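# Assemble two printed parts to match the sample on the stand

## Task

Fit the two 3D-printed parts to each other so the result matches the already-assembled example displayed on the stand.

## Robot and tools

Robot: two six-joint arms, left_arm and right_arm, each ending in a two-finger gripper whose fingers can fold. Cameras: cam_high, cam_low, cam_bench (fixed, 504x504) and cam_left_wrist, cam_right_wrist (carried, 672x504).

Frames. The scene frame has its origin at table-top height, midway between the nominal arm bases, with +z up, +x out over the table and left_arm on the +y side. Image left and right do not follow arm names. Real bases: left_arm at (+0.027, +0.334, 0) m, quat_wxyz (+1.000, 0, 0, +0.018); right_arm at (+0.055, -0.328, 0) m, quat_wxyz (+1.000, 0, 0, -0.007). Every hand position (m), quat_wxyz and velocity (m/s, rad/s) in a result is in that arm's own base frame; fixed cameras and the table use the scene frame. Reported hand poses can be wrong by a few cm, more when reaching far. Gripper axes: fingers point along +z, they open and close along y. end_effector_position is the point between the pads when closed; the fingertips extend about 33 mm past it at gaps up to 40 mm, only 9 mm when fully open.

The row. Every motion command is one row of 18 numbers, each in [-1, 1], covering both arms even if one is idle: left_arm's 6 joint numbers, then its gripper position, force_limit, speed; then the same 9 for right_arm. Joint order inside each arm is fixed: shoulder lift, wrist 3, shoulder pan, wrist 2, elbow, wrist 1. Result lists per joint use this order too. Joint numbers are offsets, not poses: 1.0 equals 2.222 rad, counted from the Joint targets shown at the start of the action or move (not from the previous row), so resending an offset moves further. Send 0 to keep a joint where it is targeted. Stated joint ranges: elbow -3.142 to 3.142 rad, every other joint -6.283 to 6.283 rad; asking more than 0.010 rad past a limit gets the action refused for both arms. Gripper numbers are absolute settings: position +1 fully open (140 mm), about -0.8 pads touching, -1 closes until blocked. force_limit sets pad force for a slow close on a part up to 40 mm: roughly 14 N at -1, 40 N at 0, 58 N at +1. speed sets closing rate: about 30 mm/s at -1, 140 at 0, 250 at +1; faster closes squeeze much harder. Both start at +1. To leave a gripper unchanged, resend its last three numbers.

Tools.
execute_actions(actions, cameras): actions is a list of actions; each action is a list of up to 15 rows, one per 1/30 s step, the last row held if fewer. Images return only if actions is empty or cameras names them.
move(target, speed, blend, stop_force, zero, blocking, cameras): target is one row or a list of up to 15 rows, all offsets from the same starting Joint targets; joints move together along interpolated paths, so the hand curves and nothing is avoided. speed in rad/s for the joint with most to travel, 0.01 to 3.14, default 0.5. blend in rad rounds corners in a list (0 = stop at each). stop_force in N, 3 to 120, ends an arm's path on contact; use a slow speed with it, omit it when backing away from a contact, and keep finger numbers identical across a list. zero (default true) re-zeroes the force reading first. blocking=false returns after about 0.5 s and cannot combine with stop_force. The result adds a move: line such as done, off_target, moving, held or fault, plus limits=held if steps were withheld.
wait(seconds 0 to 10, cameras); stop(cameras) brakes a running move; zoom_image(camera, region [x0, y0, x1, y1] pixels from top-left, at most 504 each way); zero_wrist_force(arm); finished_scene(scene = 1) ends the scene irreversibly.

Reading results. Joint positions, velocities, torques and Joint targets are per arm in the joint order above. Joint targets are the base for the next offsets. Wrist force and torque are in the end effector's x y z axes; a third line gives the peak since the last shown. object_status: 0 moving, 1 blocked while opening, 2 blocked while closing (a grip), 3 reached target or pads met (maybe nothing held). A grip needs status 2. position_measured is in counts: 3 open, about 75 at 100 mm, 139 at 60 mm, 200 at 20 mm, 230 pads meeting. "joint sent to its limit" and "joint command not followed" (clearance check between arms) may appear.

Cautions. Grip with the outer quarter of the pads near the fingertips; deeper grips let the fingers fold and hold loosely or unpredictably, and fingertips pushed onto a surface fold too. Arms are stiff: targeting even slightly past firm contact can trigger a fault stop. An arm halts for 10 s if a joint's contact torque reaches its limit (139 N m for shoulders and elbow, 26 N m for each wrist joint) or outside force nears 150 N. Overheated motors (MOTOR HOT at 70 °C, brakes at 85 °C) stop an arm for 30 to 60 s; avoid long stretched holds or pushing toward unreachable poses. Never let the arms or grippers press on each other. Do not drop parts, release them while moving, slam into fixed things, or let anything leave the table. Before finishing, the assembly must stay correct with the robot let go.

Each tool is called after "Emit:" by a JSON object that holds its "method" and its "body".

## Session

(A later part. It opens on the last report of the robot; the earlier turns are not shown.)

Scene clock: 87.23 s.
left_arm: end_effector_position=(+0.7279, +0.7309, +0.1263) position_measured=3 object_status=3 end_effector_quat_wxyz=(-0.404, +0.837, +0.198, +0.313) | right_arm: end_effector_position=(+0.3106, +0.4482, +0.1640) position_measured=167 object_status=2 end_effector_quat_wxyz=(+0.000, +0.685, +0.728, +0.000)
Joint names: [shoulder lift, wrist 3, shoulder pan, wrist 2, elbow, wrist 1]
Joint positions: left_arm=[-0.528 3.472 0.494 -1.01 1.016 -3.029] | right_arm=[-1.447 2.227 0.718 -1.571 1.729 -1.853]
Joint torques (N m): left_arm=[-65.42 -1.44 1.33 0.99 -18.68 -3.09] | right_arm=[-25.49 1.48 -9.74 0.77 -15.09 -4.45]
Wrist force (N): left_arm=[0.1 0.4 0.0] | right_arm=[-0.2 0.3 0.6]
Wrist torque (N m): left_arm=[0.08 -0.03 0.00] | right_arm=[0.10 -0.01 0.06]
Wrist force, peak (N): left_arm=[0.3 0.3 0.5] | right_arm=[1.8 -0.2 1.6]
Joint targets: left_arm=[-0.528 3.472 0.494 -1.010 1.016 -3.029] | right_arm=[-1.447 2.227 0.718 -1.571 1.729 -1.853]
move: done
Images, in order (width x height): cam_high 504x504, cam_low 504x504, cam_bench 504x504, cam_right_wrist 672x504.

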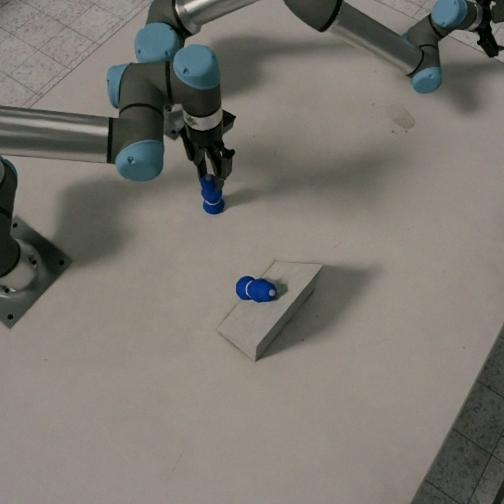

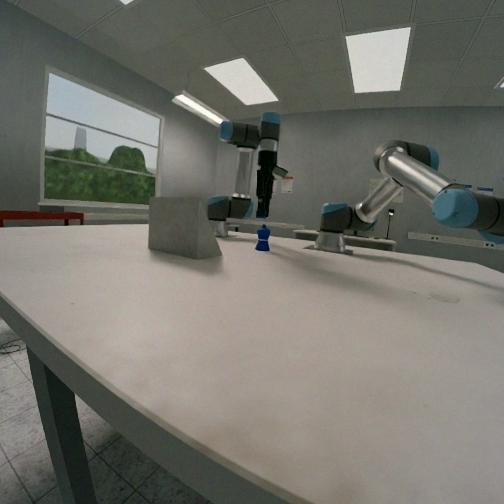

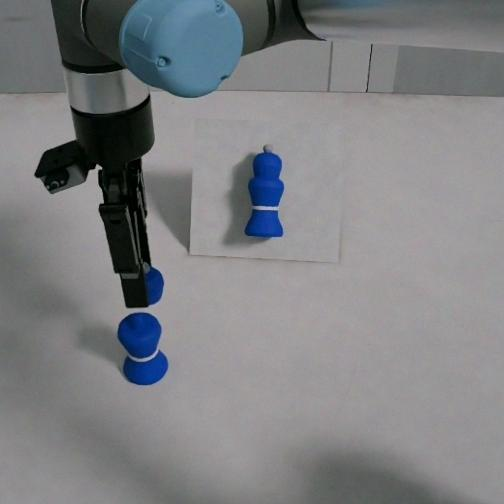

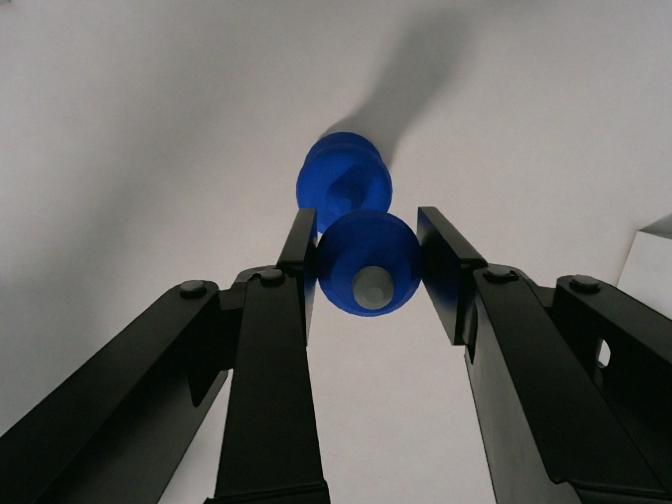

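Emit:
{"method": "move", "body": {"target": [0,0,0,0,0,0,1,1,1,0.0122,0.0108,0.0108,0,0.0018,-0.0139,-1,-0.3,-1], "speed": 0.1, "stop_force": 5, "cameras": ["cam_bench","cam_high","cam_low","cam_right_wrist"]}}

Emit:
{"method": "zoom_image", "body": {"camera": "cam_bench", "region": [60, 240, 220, 400]}}

Emit:
{"method": "zoom_image", "body": {"camera": "cam_low", "region": [210, 180, 310, 280]}}

Emit:
{"method": "zoom_image", "body": {"camera": "cam_high", "region": [150, 130, 270, 250]}}

Scene clock: 96.00 s.
left_arm: end_effector_position=(+0.7279, +0.7309, +0.1263) position_measured=3 object_status=3 end_effector_quat_wxyz=(-0.404, +0.837, +0.198, +0.313) | right_arm: end_effector_position=(+0.3055, +0.4607, +0.1507) position_measured=167 object_status=2 end_effector_quat_wxyz=(+0.000, +0.685, +0.728, +0.000)
Joint names: [shoulder lift, wrist 3, shoulder pan, wrist 2, elbow, wrist 1]
Joint positions: left_arm=[-0.528 3.472 0.494 -1.01 1.016 -3.029] | right_arm=[-1.42 2.251 0.742 -1.571 1.733 -1.883]
Joint torques (N m): left_arm=[-65.73 -1.36 1.48 1.09 -19.42 -3.1] | right_arm=[-40.98 -1.62 -9.26 0.71 -31.14 -1.51]
Wrist force (N): left_arm=[0.0 0.2 0.0] | right_arm=[0.1 0.2 0.4]
Wrist torque (N m): left_arm=[0.04 -0.01 0.00] | right_arm=[0.09 -0.08 0.02]
Wrist force, peak (N): left_arm=[0.2 0.7 0.2] | right_arm=[-1.0 0.9 -0.2]
Joint targets: left_arm=[-0.528 3.472 0.494 -1.010 1.016 -3.029] | right_arm=[-1.420 2.251 0.742 -1.571 1.733 -1.883]
move: done
Images, in order (width x height): cam_high 504x504, cam_low 504x504, cam_bench 504x504, cam_right_wrist 672x504.

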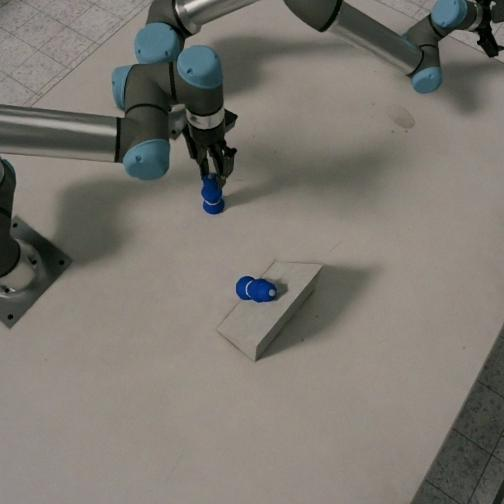

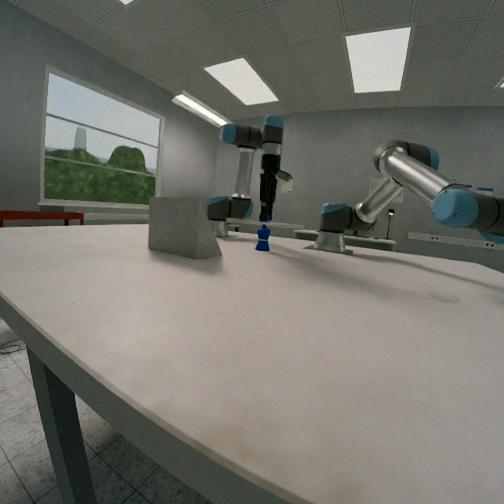

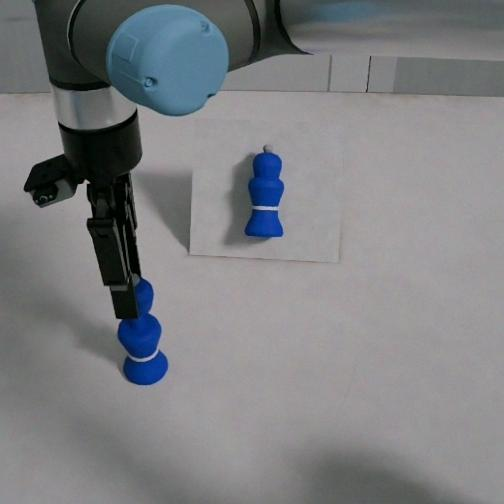

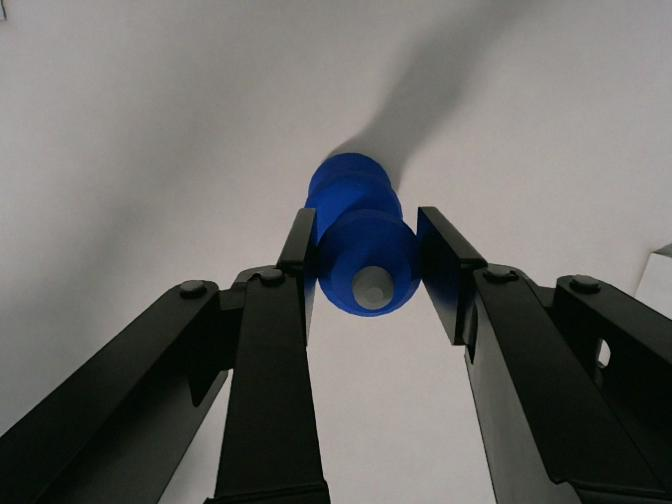

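Scaled by 3.150 from the camera's 504x504 image, which has a finer 720x720 frame.

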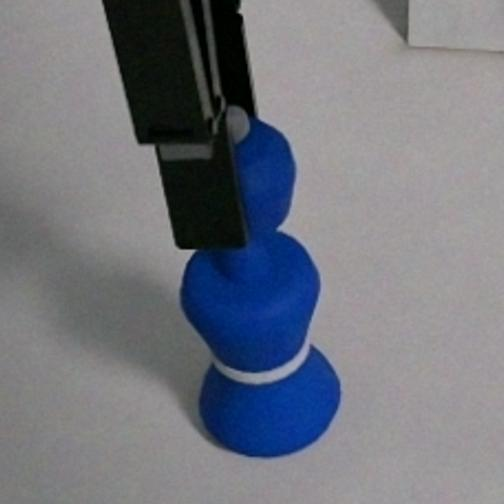

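Scaled by 5.040 from the camera's 504x504 image, which has a finer 720x720 frame.

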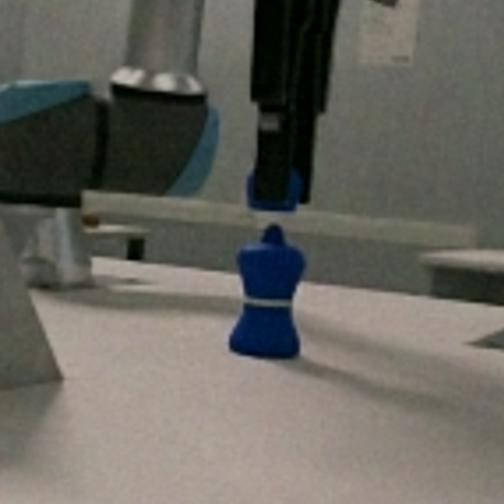

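Scaled by 4.200 from the camera's 504x504 image, which has a finer 720x720 frame.

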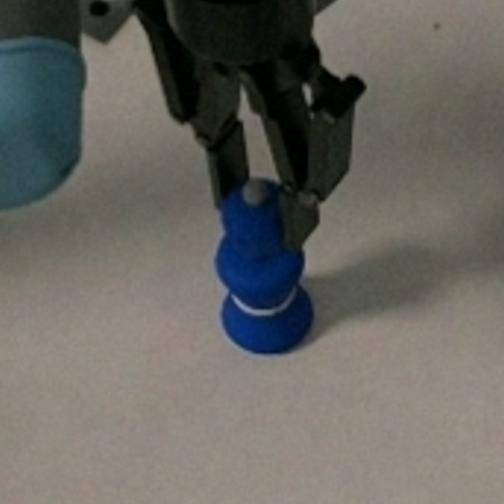

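Emit:
{"method": "move", "body": {"target": [0,0,0,0,0,0,1,1,1,0.0062,0.0016,0.0016,0,0.0145,-0.0211,-1,-0.3,-1], "speed": 0.04, "stop_force": 4, "cameras": ["cam_bench","cam_high","cam_low","cam_right_wrist"]}}

Emit:
{"method": "zoom_image", "body": {"camera": "cam_bench", "region": [60, 240, 220, 400]}}

Emit:
{"method": "zoom_image", "body": {"camera": "cam_low", "region": [210, 180, 310, 280]}}

Emit:
{"method": "zoom_image", "body": {"camera": "cam_high", "region": [150, 130, 270, 250]}}

Scene clock: 106.47 s.
left_arm: end_effector_position=(+0.7279, +0.7309, +0.1263) position_measured=3 object_status=3 end_effector_quat_wxyz=(-0.404, +0.837, +0.198, +0.313) | right_arm: end_effector_position=(+0.3039, +0.4619, +0.1328) position_measured=167 object_status=2 end_effector_quat_wxyz=(+0.000, +0.685, +0.728, +0.000)
Joint names: [shoulder lift, wrist 3, shoulder pan, wrist 2, elbow, wrist 1]
Joint positions: left_arm=[-0.528 3.472 0.494 -1.01 1.016 -3.029] | right_arm=[-1.406 2.255 0.746 -1.571 1.765 -1.93]
Joint torques (N m): left_arm=[-66.06 -1.46 2.42 1.11 -18.92 -3.18] | right_arm=[-41.12 -1.21 0.44 0.63 -31.37 -1.58]
Wrist force (N): left_arm=[0.2 0.3 0.2] | right_arm=[-0.3 0.3 0.4]
Wrist torque (N m): left_arm=[0.06 -0.04 -0.01] | right_arm=[0.13 0.05 -0.03]
Wrist force, peak (N): left_arm=[0.1 0.5 -0.4] | right_arm=[-0.4 0.3 0.5]
Joint targets: left_arm=[-0.528 3.472 0.494 -1.010 1.016 -3.029] | right_arm=[-1.406 2.255 0.746 -1.571 1.765 -1.930]
move: done
Images, in order (width x height): cam_high 504x504, cam_low 504x504, cam_bench 504x504, cam_right_wrist 672x504.

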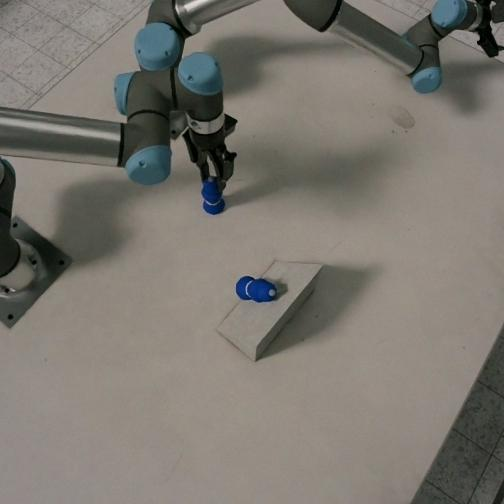

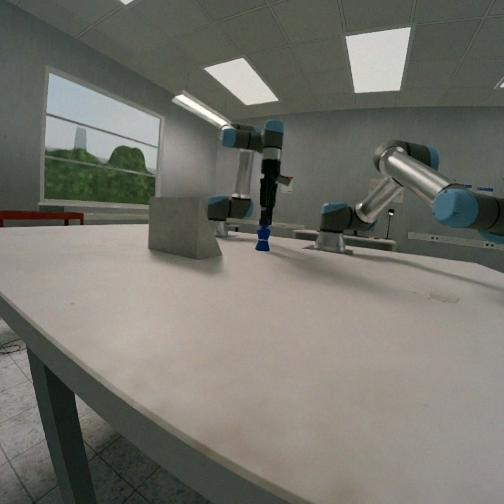

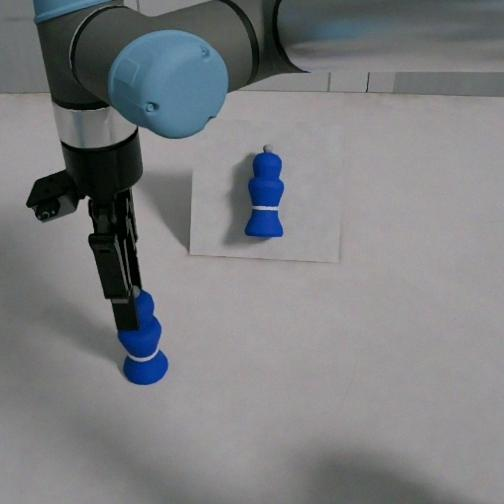

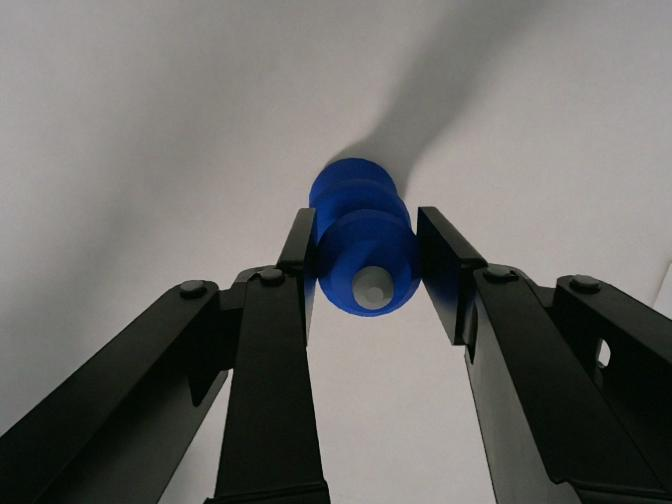

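Scaled by 3.150 from the camera's 504x504 image, which has a finer 720x720 frame.

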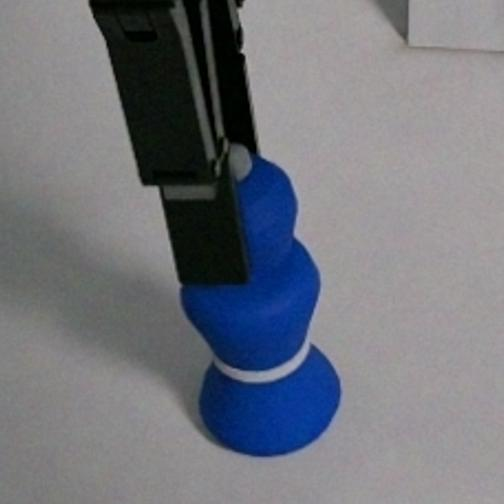

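Scaled by 5.040 from the camera's 504x504 image, which has a finer 720x720 frame.

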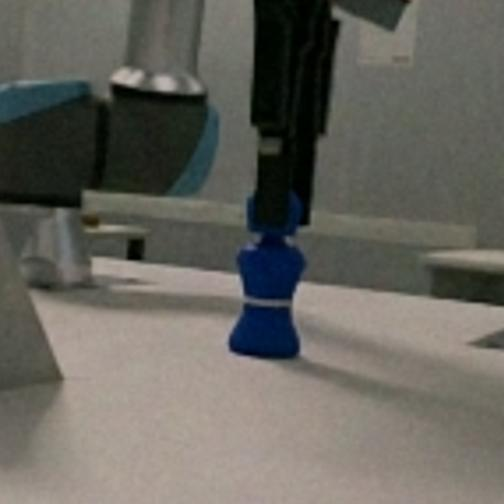

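Scaled by 4.200 from the camera's 504x504 image, which has a finer 720x720 frame.

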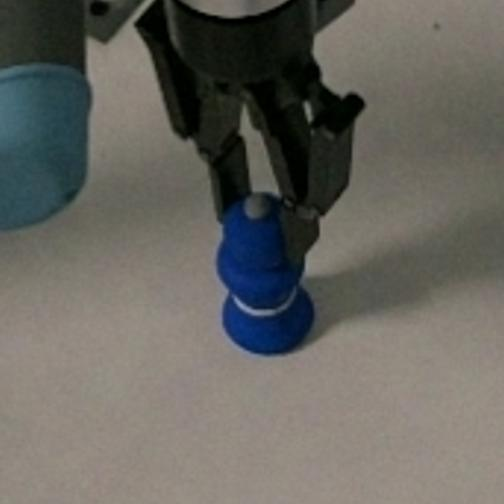

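Emit:
{"method": "move", "body": {"target": [0,0,0,0,0,0,1,1,1,0.0064,0,0,0,0.0120,-0.0184,-1,-0.3,-1], "speed": 0.03, "stop_force": 5, "cameras": ["cam_bench","cam_high","cam_low","cam_right_wrist"]}}

Emit:
{"method": "zoom_image", "body": {"camera": "cam_bench", "region": [60, 240, 220, 400]}}

Emit:
{"method": "zoom_image", "body": {"camera": "cam_low", "region": [230, 200, 300, 270]}}

Scene clock: 111.83 s.
left_arm: end_effector_position=(+0.7279, +0.7309, +0.1263) position_measured=3 object_status=3 end_effector_quat_wxyz=(-0.404, +0.837, +0.198, +0.313) | right_arm: end_effector_position=(+0.3040, +0.4620, +0.1246) position_measured=167 object_status=2 end_effector_quat_wxyz=(+0.000, +0.685, +0.728, +0.000)
Joint names: [shoulder lift, wrist 3, shoulder pan, wrist 2, elbow, wrist 1]
Joint positions: left_arm=[-0.528 3.472 0.494 -1.01 1.016 -3.029] | right_arm=[-1.399 2.255 0.746 -1.571 1.779 -1.951]
Joint torques (N m): left_arm=[-65.45 -1.45 2.42 1.07 -18.6 -3.22] | right_arm=[-38.99 -1.54 -3.82 0.54 -28.95 -3.67]
Wrist force (N): left_arm=[-0.2 0.4 -0.3] | right_arm=[-1.0 -1.0 -4.8]
Wrist torque (N m): left_arm=[0.08 0.03 0.00] | right_arm=[0.01 0.09 -0.03]
Wrist force, peak (N): left_arm=[0.1 0.7 0.3] | right_arm=[-1.6 -2.4 -17.3]
Joint targets: left_arm=[-0.528 3.472 0.494 -1.010 1.016 -3.029] | right_arm=[-1.399 2.255 0.746 -1.571 1.779 -1.951]
move: contact (right_arm); right_arm: the wrist 1 is farthest, 0.020 rad from its target
Images, in order (width x height): cam_high 504x504, cam_low 504x504, cam_bench 504x504, cam_right_wrist 672x504.

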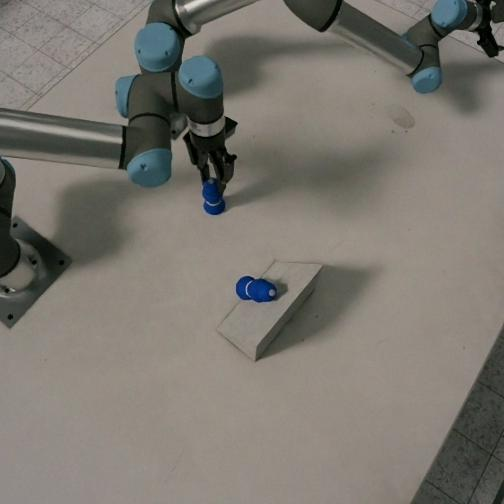

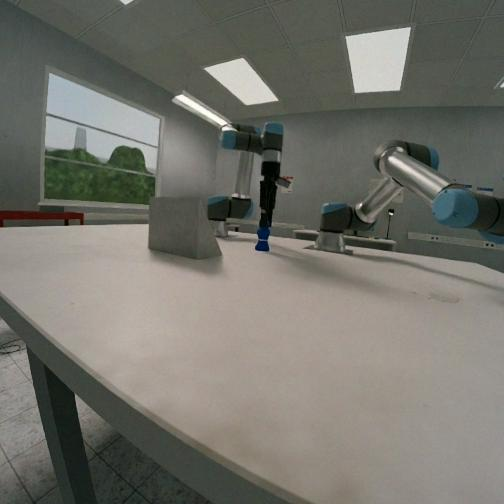

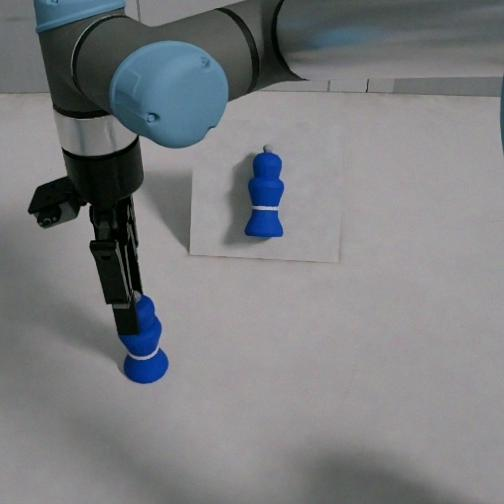

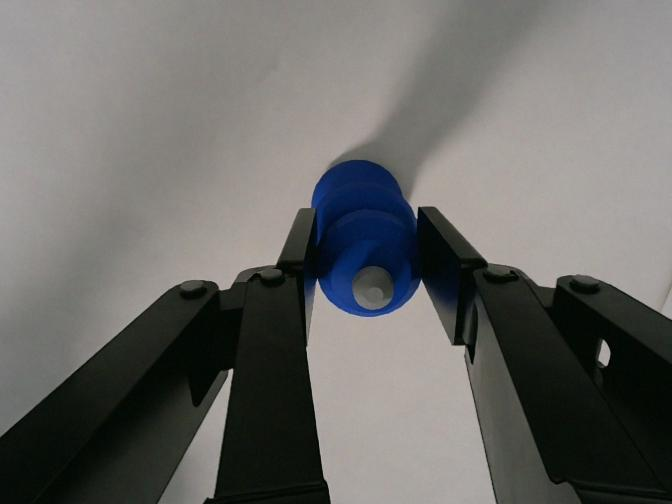

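Scaled by 3.150 from the camera's 504x504 image, which has a finer 720x720 frame.

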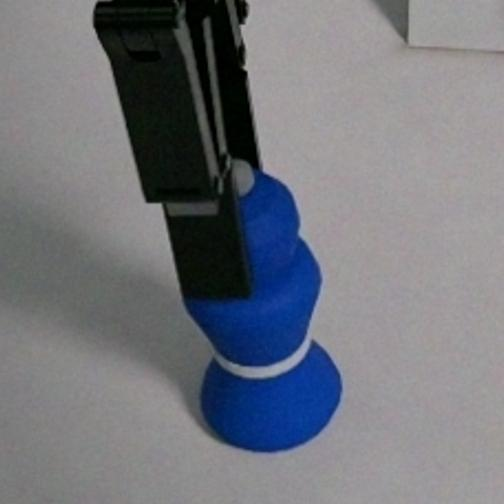

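Scaled by 7.200 from the camera's 504x504 image, which has a finer 720x720 frame.

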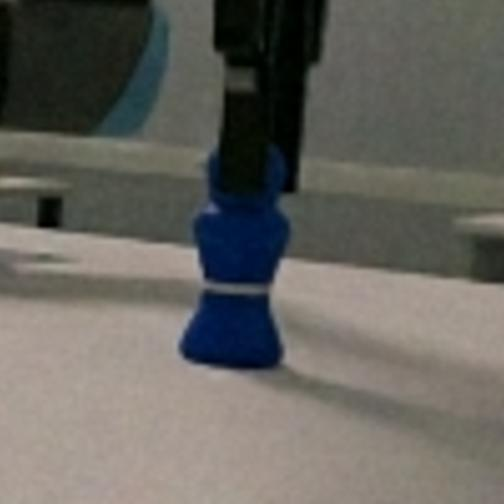

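Emit:
{"method": "zoom_image", "body": {"camera": "cam_low", "region": [245, 210, 285, 260]}}

Emit:
{"method": "zoom_image", "body": {"camera": "cam_bench", "region": [100, 280, 190, 390]}}

Emit:
{"method": "zoom_image", "body": {"camera": "cam_high", "region": [180, 150, 250, 230]}}

Scaled by 10.080 from the camera's 504x504 image, which has a finer 720x720 frame.

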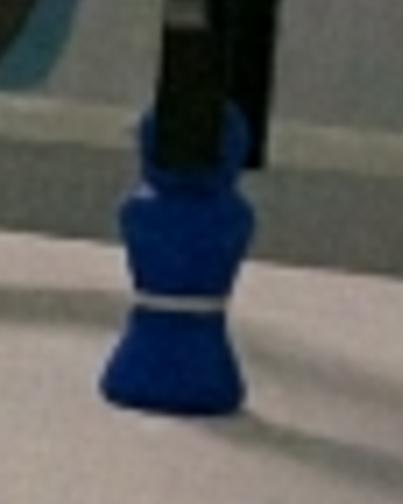

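Scaled by 4.582 from the camera's 504x504 image, which has a finer 720x720 frame.

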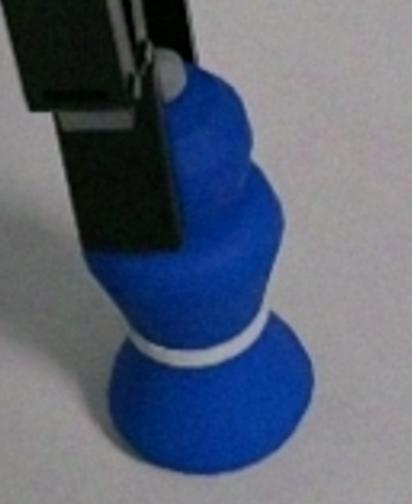

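Scaled by 6.300 from the camera's 504x504 image, which has a finer 720x720 frame.

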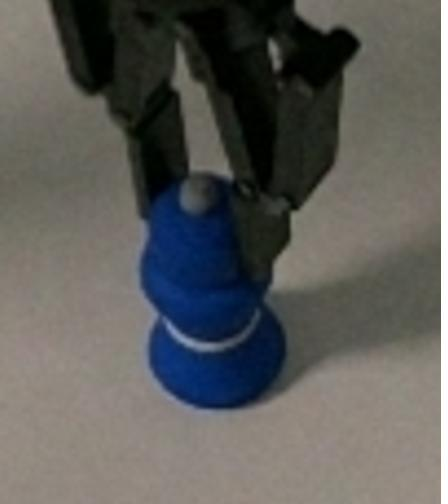

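Emit:
{"method": "move", "body": {"target": [0,0,0,0,0,0,1,1,1,0.0064,0,0,0,0.0120,-0.0184,-1,-0.3,-1], "speed": 0.02, "stop_force": 15, "cameras": ["cam_bench","cam_high","cam_low","cam_right_wrist"]}}

Emit:
{"method": "zoom_image", "body": {"camera": "cam_low", "region": [245, 210, 285, 260]}}

Emit:
{"method": "zoom_image", "body": {"camera": "cam_bench", "region": [100, 280, 190, 390]}}

Scene clock: 120.73 s.
left_arm: end_effector_position=(+0.7279, +0.7309, +0.1263) position_measured=3 object_status=3 end_effector_quat_wxyz=(-0.404, +0.837, +0.198, +0.313) | right_arm: end_effector_position=(+0.3041, +0.4621, +0.1242) position_measured=167 object_status=2 end_effector_quat_wxyz=(+0.000, +0.685, +0.728, +0.000)
Joint names: [shoulder lift, wrist 3, shoulder pan, wrist 2, elbow, wrist 1]
Joint positions: left_arm=[-0.528 3.472 0.494 -1.01 1.016 -3.029] | right_arm=[-1.399 2.255 0.746 -1.571 1.78 -1.953]
Joint torques (N m): left_arm=[-65.3 -1.47 2.38 1.16 -19.13 -3.14] | right_arm=[-30.33 -1.63 -3.91 0.5 -24.29 -1.84]
Wrist force (N): left_arm=[0.0 0.4 0.3] | right_arm=[-2.6 -3.2 -20.2]
Wrist torque (N m): left_arm=[0.09 0.00 0.00] | right_arm=[0.16 -0.03 -0.01]
Wrist force, peak (N): left_arm=[0.0 0.5 0.3] | right_arm=[-3.3 -4.1 -29.7]
Joint targets: left_arm=[-0.528 3.472 0.494 -1.010 1.016 -3.029] | right_arm=[-1.399 2.255 0.746 -1.571 1.780 -1.953]
move: contact (right_arm); right_arm: the wrist 1 is farthest, 0.039 rad from its target
Images, in order (width x height): cam_high 504x504, cam_low 504x504, cam_bench 504x504, cam_right_wrist 672x504.

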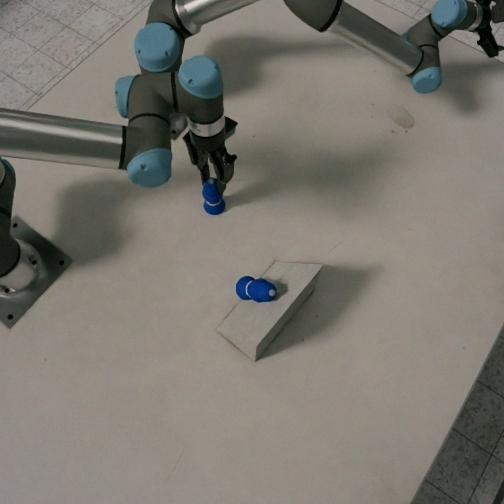

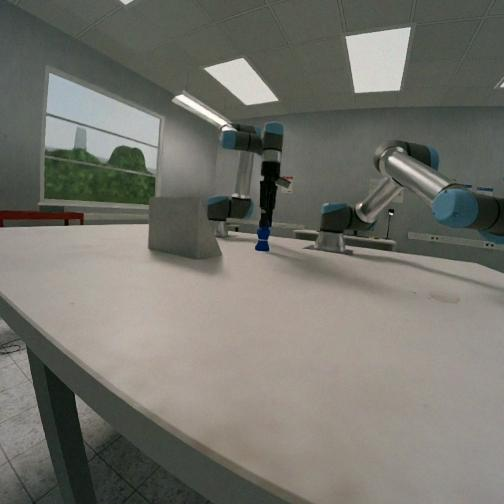

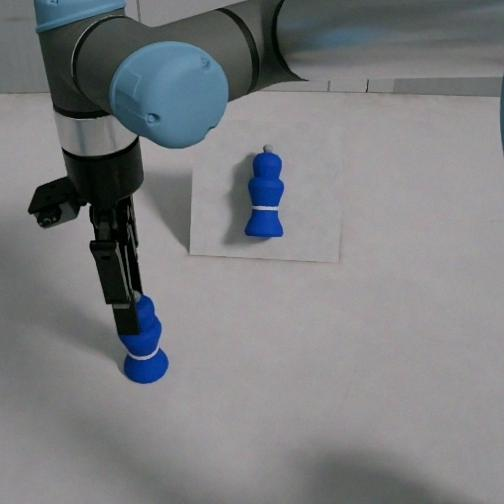

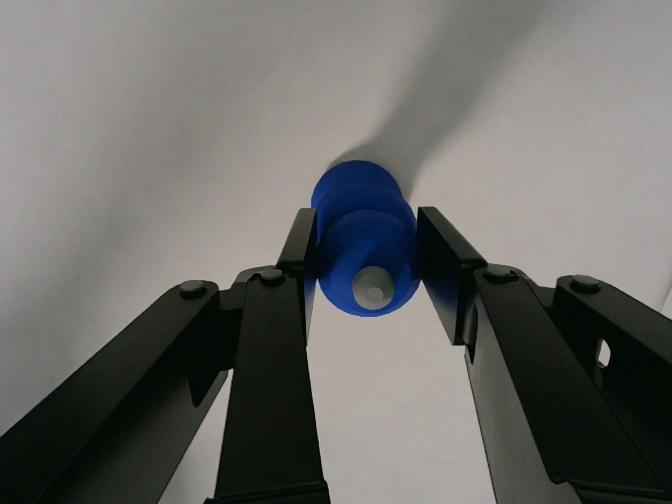

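Scaled by 10.080 from the camera's 504x504 image, which has a finer 720x720 frame.

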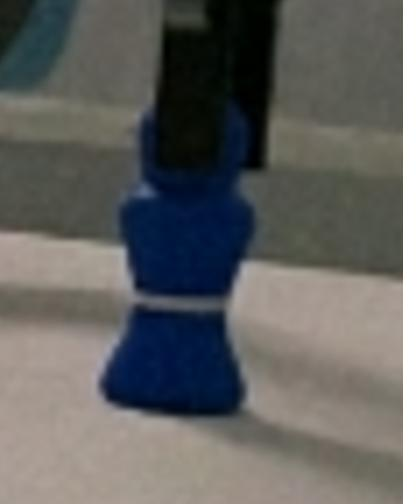

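Scaled by 4.582 from the camera's 504x504 image, which has a finer 720x720 frame.

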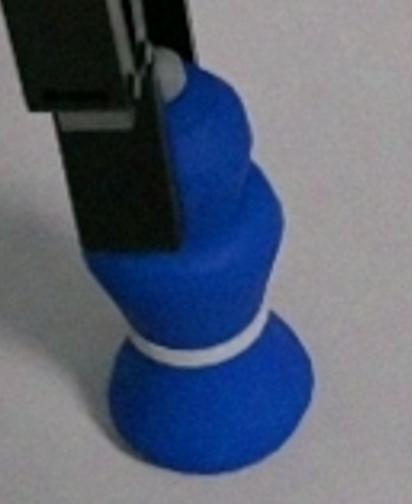

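Emit:
{"method": "move", "body": {"target": [0,0,0,0,0,0,1,1,1,-0.0002,0,0,0,-0.0004,0.0007,-1,-0.3,-1], "speed": 0.05}}

Emit:
{"method": "move", "body": {"target": [0,0,0,0,0,0,1,1,1,0,0,0,0,0,0,0.6,-0.3,-1], "cameras": ["cam_bench","cam_right_wrist","cam_low"]}}

Emit:
{"method": "zoom_image", "body": {"camera": "cam_low", "region": [245, 210, 285, 260]}}

Scene clock: 125.50 s.
left_arm: end_effector_position=(+0.7279, +0.7309, +0.1263) position_measured=3 object_status=3 end_effector_quat_wxyz=(-0.404, +0.837, +0.198, +0.313) | right_arm: end_effector_position=(+0.3041, +0.4620, +0.1247) position_measured=167 object_status=2 end_effector_quat_wxyz=(+0.000, +0.685, +0.728, +0.000)
Joint names: [shoulder lift, wrist 3, shoulder pan, wrist 2, elbow, wrist 1]
Joint positions: left_arm=[-0.528 3.472 0.494 -1.01 1.016 -3.029] | right_arm=[-1.399 2.255 0.746 -1.571 1.779 -1.952]
Joint torques (N m): left_arm=[-64.76 -1.47 2.07 1.31 -18.58 -3.12] | right_arm=[-40.3 -1.65 -3.77 0.44 -30.23 -2.02]
Wrist force (N): left_arm=[0.3 0.1 0.2] | right_arm=[-0.4 -0.4 -1.6]
Wrist torque (N m): left_arm=[0.02 -0.06 0.00] | right_arm=[0.08 0.02 -0.02]
Wrist force, peak (N): left_arm=[-0.2 0.6 0.2] | right_arm=[-2.5 -3.2 -20.3]
Joint targets: left_arm=[-0.528 3.472 0.494 -1.010 1.016 -3.029] | right_arm=[-1.399 2.255 0.746 -1.571 1.779 -1.952]
move: done

Scene clock: 128.13 s.
left_arm: end_effector_position=(+0.7279, +0.7309, +0.1263) position_measured=3 object_status=3 end_effector_quat_wxyz=(-0.404, +0.837, +0.198, +0.313) | right_arm: end_effector_position=(+0.3041, +0.4620, +0.1247) position_measured=53 object_status=0 end_effector_quat_wxyz=(+0.000, +0.685, +0.728, +0.000)
Joint names: [shoulder lift, wrist 3, shoulder pan, wrist 2, elbow, wrist 1]
Joint positions: left_arm=[-0.528 3.472 0.494 -1.01 1.016 -3.029] | right_arm=[-1.399 2.255 0.746 -1.571 1.779 -1.952]
Joint torques (N m): left_arm=[-65.15 -1.32 2.62 1.17 -18.46 -3.19] | right_arm=[-40.93 -1.57 -3.84 0.56 -30.48 -4.05]
Wrist force (N): left_arm=[0.1 0.1 0.1] | right_arm=[-0.2 0.3 -0.3]
Wrist torque (N m): left_arm=[0.02 -0.04 0.00] | right_arm=[0.09 0.04 -0.03]
Wrist force, peak (N): left_arm=[0.3 0.5 0.0] | right_arm=[-0.7 -0.1 -1.8]
Joint targets: left_arm=[-0.528 3.472 0.494 -1.010 1.016 -3.029] | right_arm=[-1.399 2.255 0.746 -1.571 1.779 -1.952]
move: done
Images, in order (width x height): cam_low 504x504, cam_bench 504x504, cam_right_wrist 672x504.

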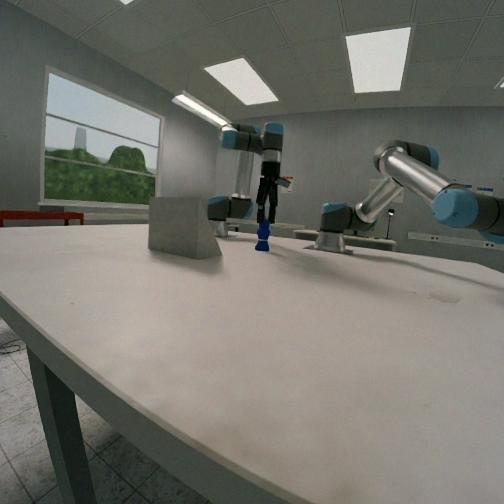

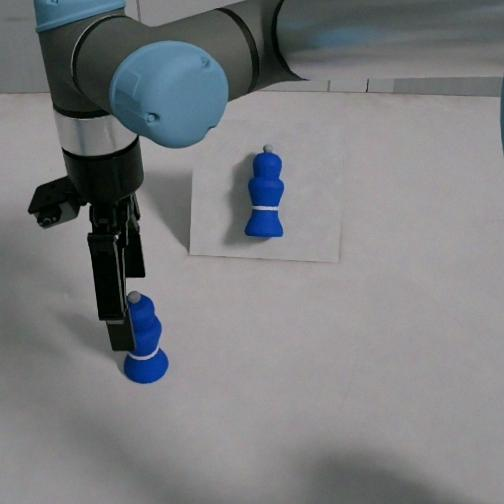

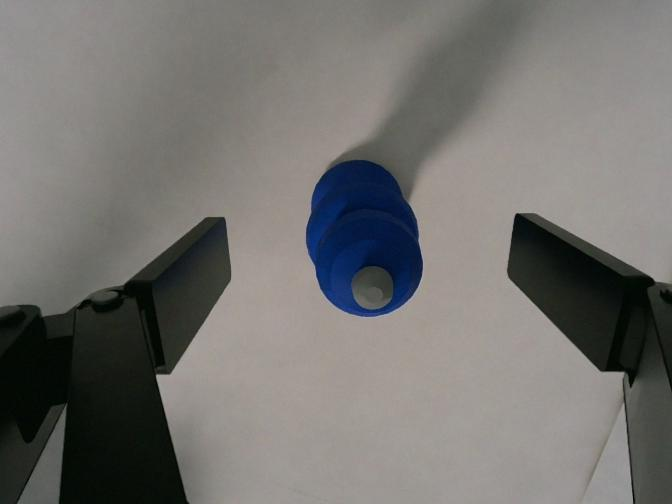

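Scaled by 10.080 from the camera's 504x504 image, which has a finer 720x720 frame.

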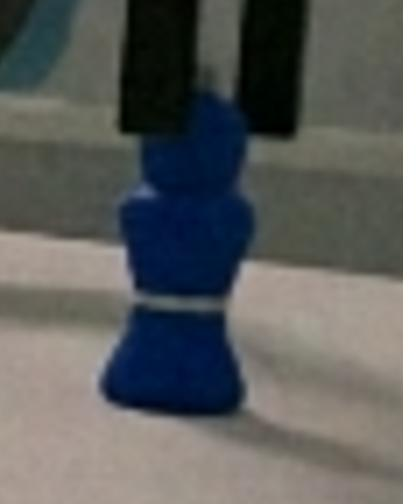

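Emit:
{"method": "move", "body": {"target": [0,0,0,0,0,0,1,1,1,-0.0291,0,0,0,-0.1131,0.1427,0.6,-0.3,-1], "speed": 0.3, "cameras": ["cam_bench","cam_high","cam_right_wrist","cam_low"]}}

Emit:
{"method": "zoom_image", "body": {"camera": "cam_low", "region": [245, 210, 285, 260]}}

Emit:
{"method": "zoom_image", "body": {"camera": "cam_bench", "region": [100, 280, 190, 390]}}

Scene clock: 133.13 s.
left_arm: end_effector_position=(+0.7279, +0.7309, +0.1263) position_measured=3 object_status=3 end_effector_quat_wxyz=(-0.404, +0.837, +0.198, +0.313) | right_arm: end_effector_position=(+0.3038, +0.4618, +0.2488) position_measured=53 object_status=3 end_effector_quat_wxyz=(+0.000, +0.685, +0.728, +0.000)
Joint names: [shoulder lift, wrist 3, shoulder pan, wrist 2, elbow, wrist 1]
Joint positions: left_arm=[-0.528 3.472 0.494 -1.01 1.016 -3.029] | right_arm=[-1.464 2.255 0.746 -1.571 1.528 -1.635]
Joint torques (N m): left_arm=[-65.15 -1.42 3.01 1.22 -18.5 -3.4] | right_arm=[-21.05 -1.52 -3.9 0.38 -25.79 -2.12]
Wrist force (N): left_arm=[0.0 0.3 0.1] | right_arm=[-0.3 0.1 -0.3]
Wrist torque (N m): left_arm=[0.06 -0.01 0.00] | right_arm=[0.00 0.08 -0.01]
Wrist force, peak (N): left_arm=[-0.3 0.6 -0.1] | right_arm=[-0.4 -0.2 -2.0]
Joint targets: left_arm=[-0.528 3.472 0.494 -1.010 1.016 -3.029] | right_arm=[-1.464 2.255 0.746 -1.571 1.528 -1.635]
move: done
Images, in order (width x height): cam_high 504x504, cam_low 504x504, cam_bench 504x504, cam_right_wrist 672x504.

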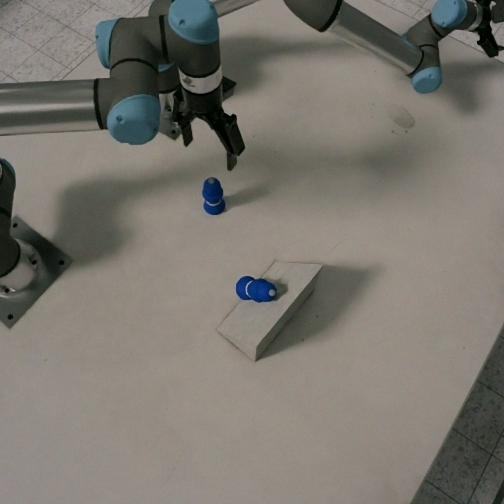

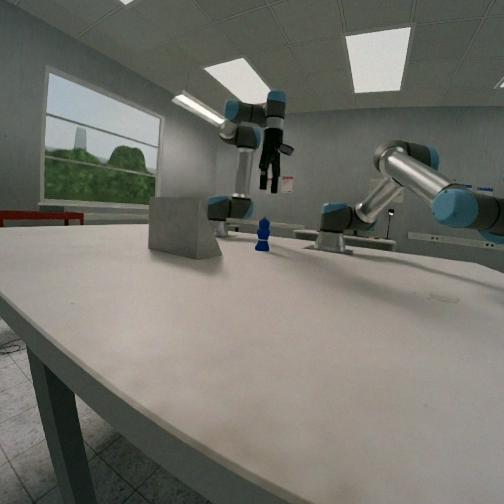

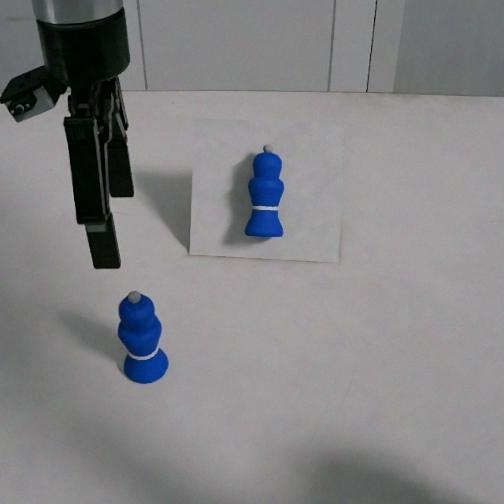

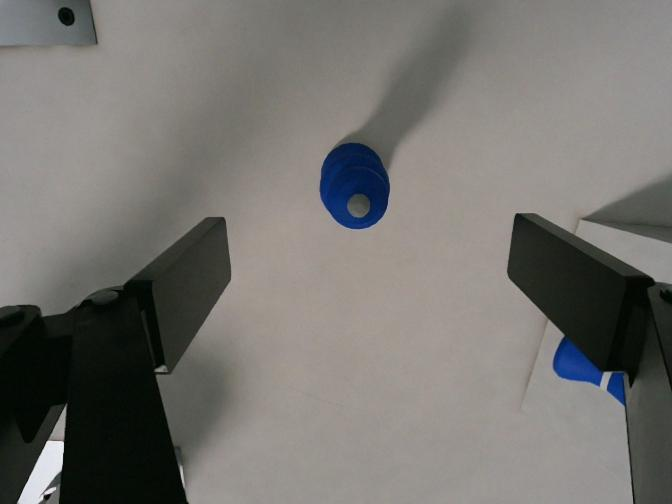

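Scaled by 10.080 from the camera's 504x504 image, which has a finer 720x720 frame.

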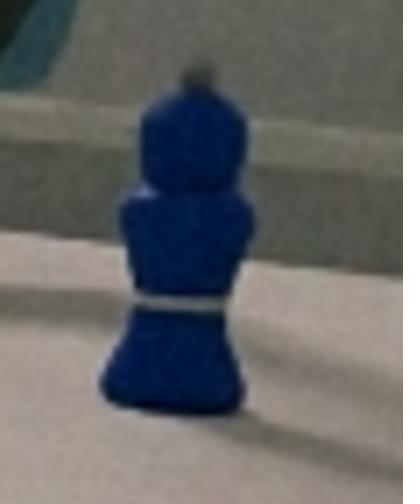

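Scaled by 4.582 from the camera's 504x504 image, which has a finer 720x720 frame.

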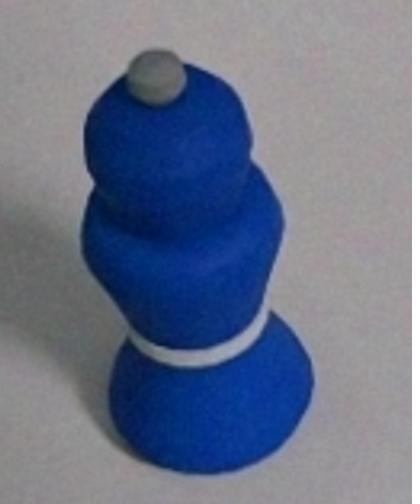

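Assembled and seated.

Emit:
{"method": "finished_scene", "body": {}}

The scene is finished: the task was done.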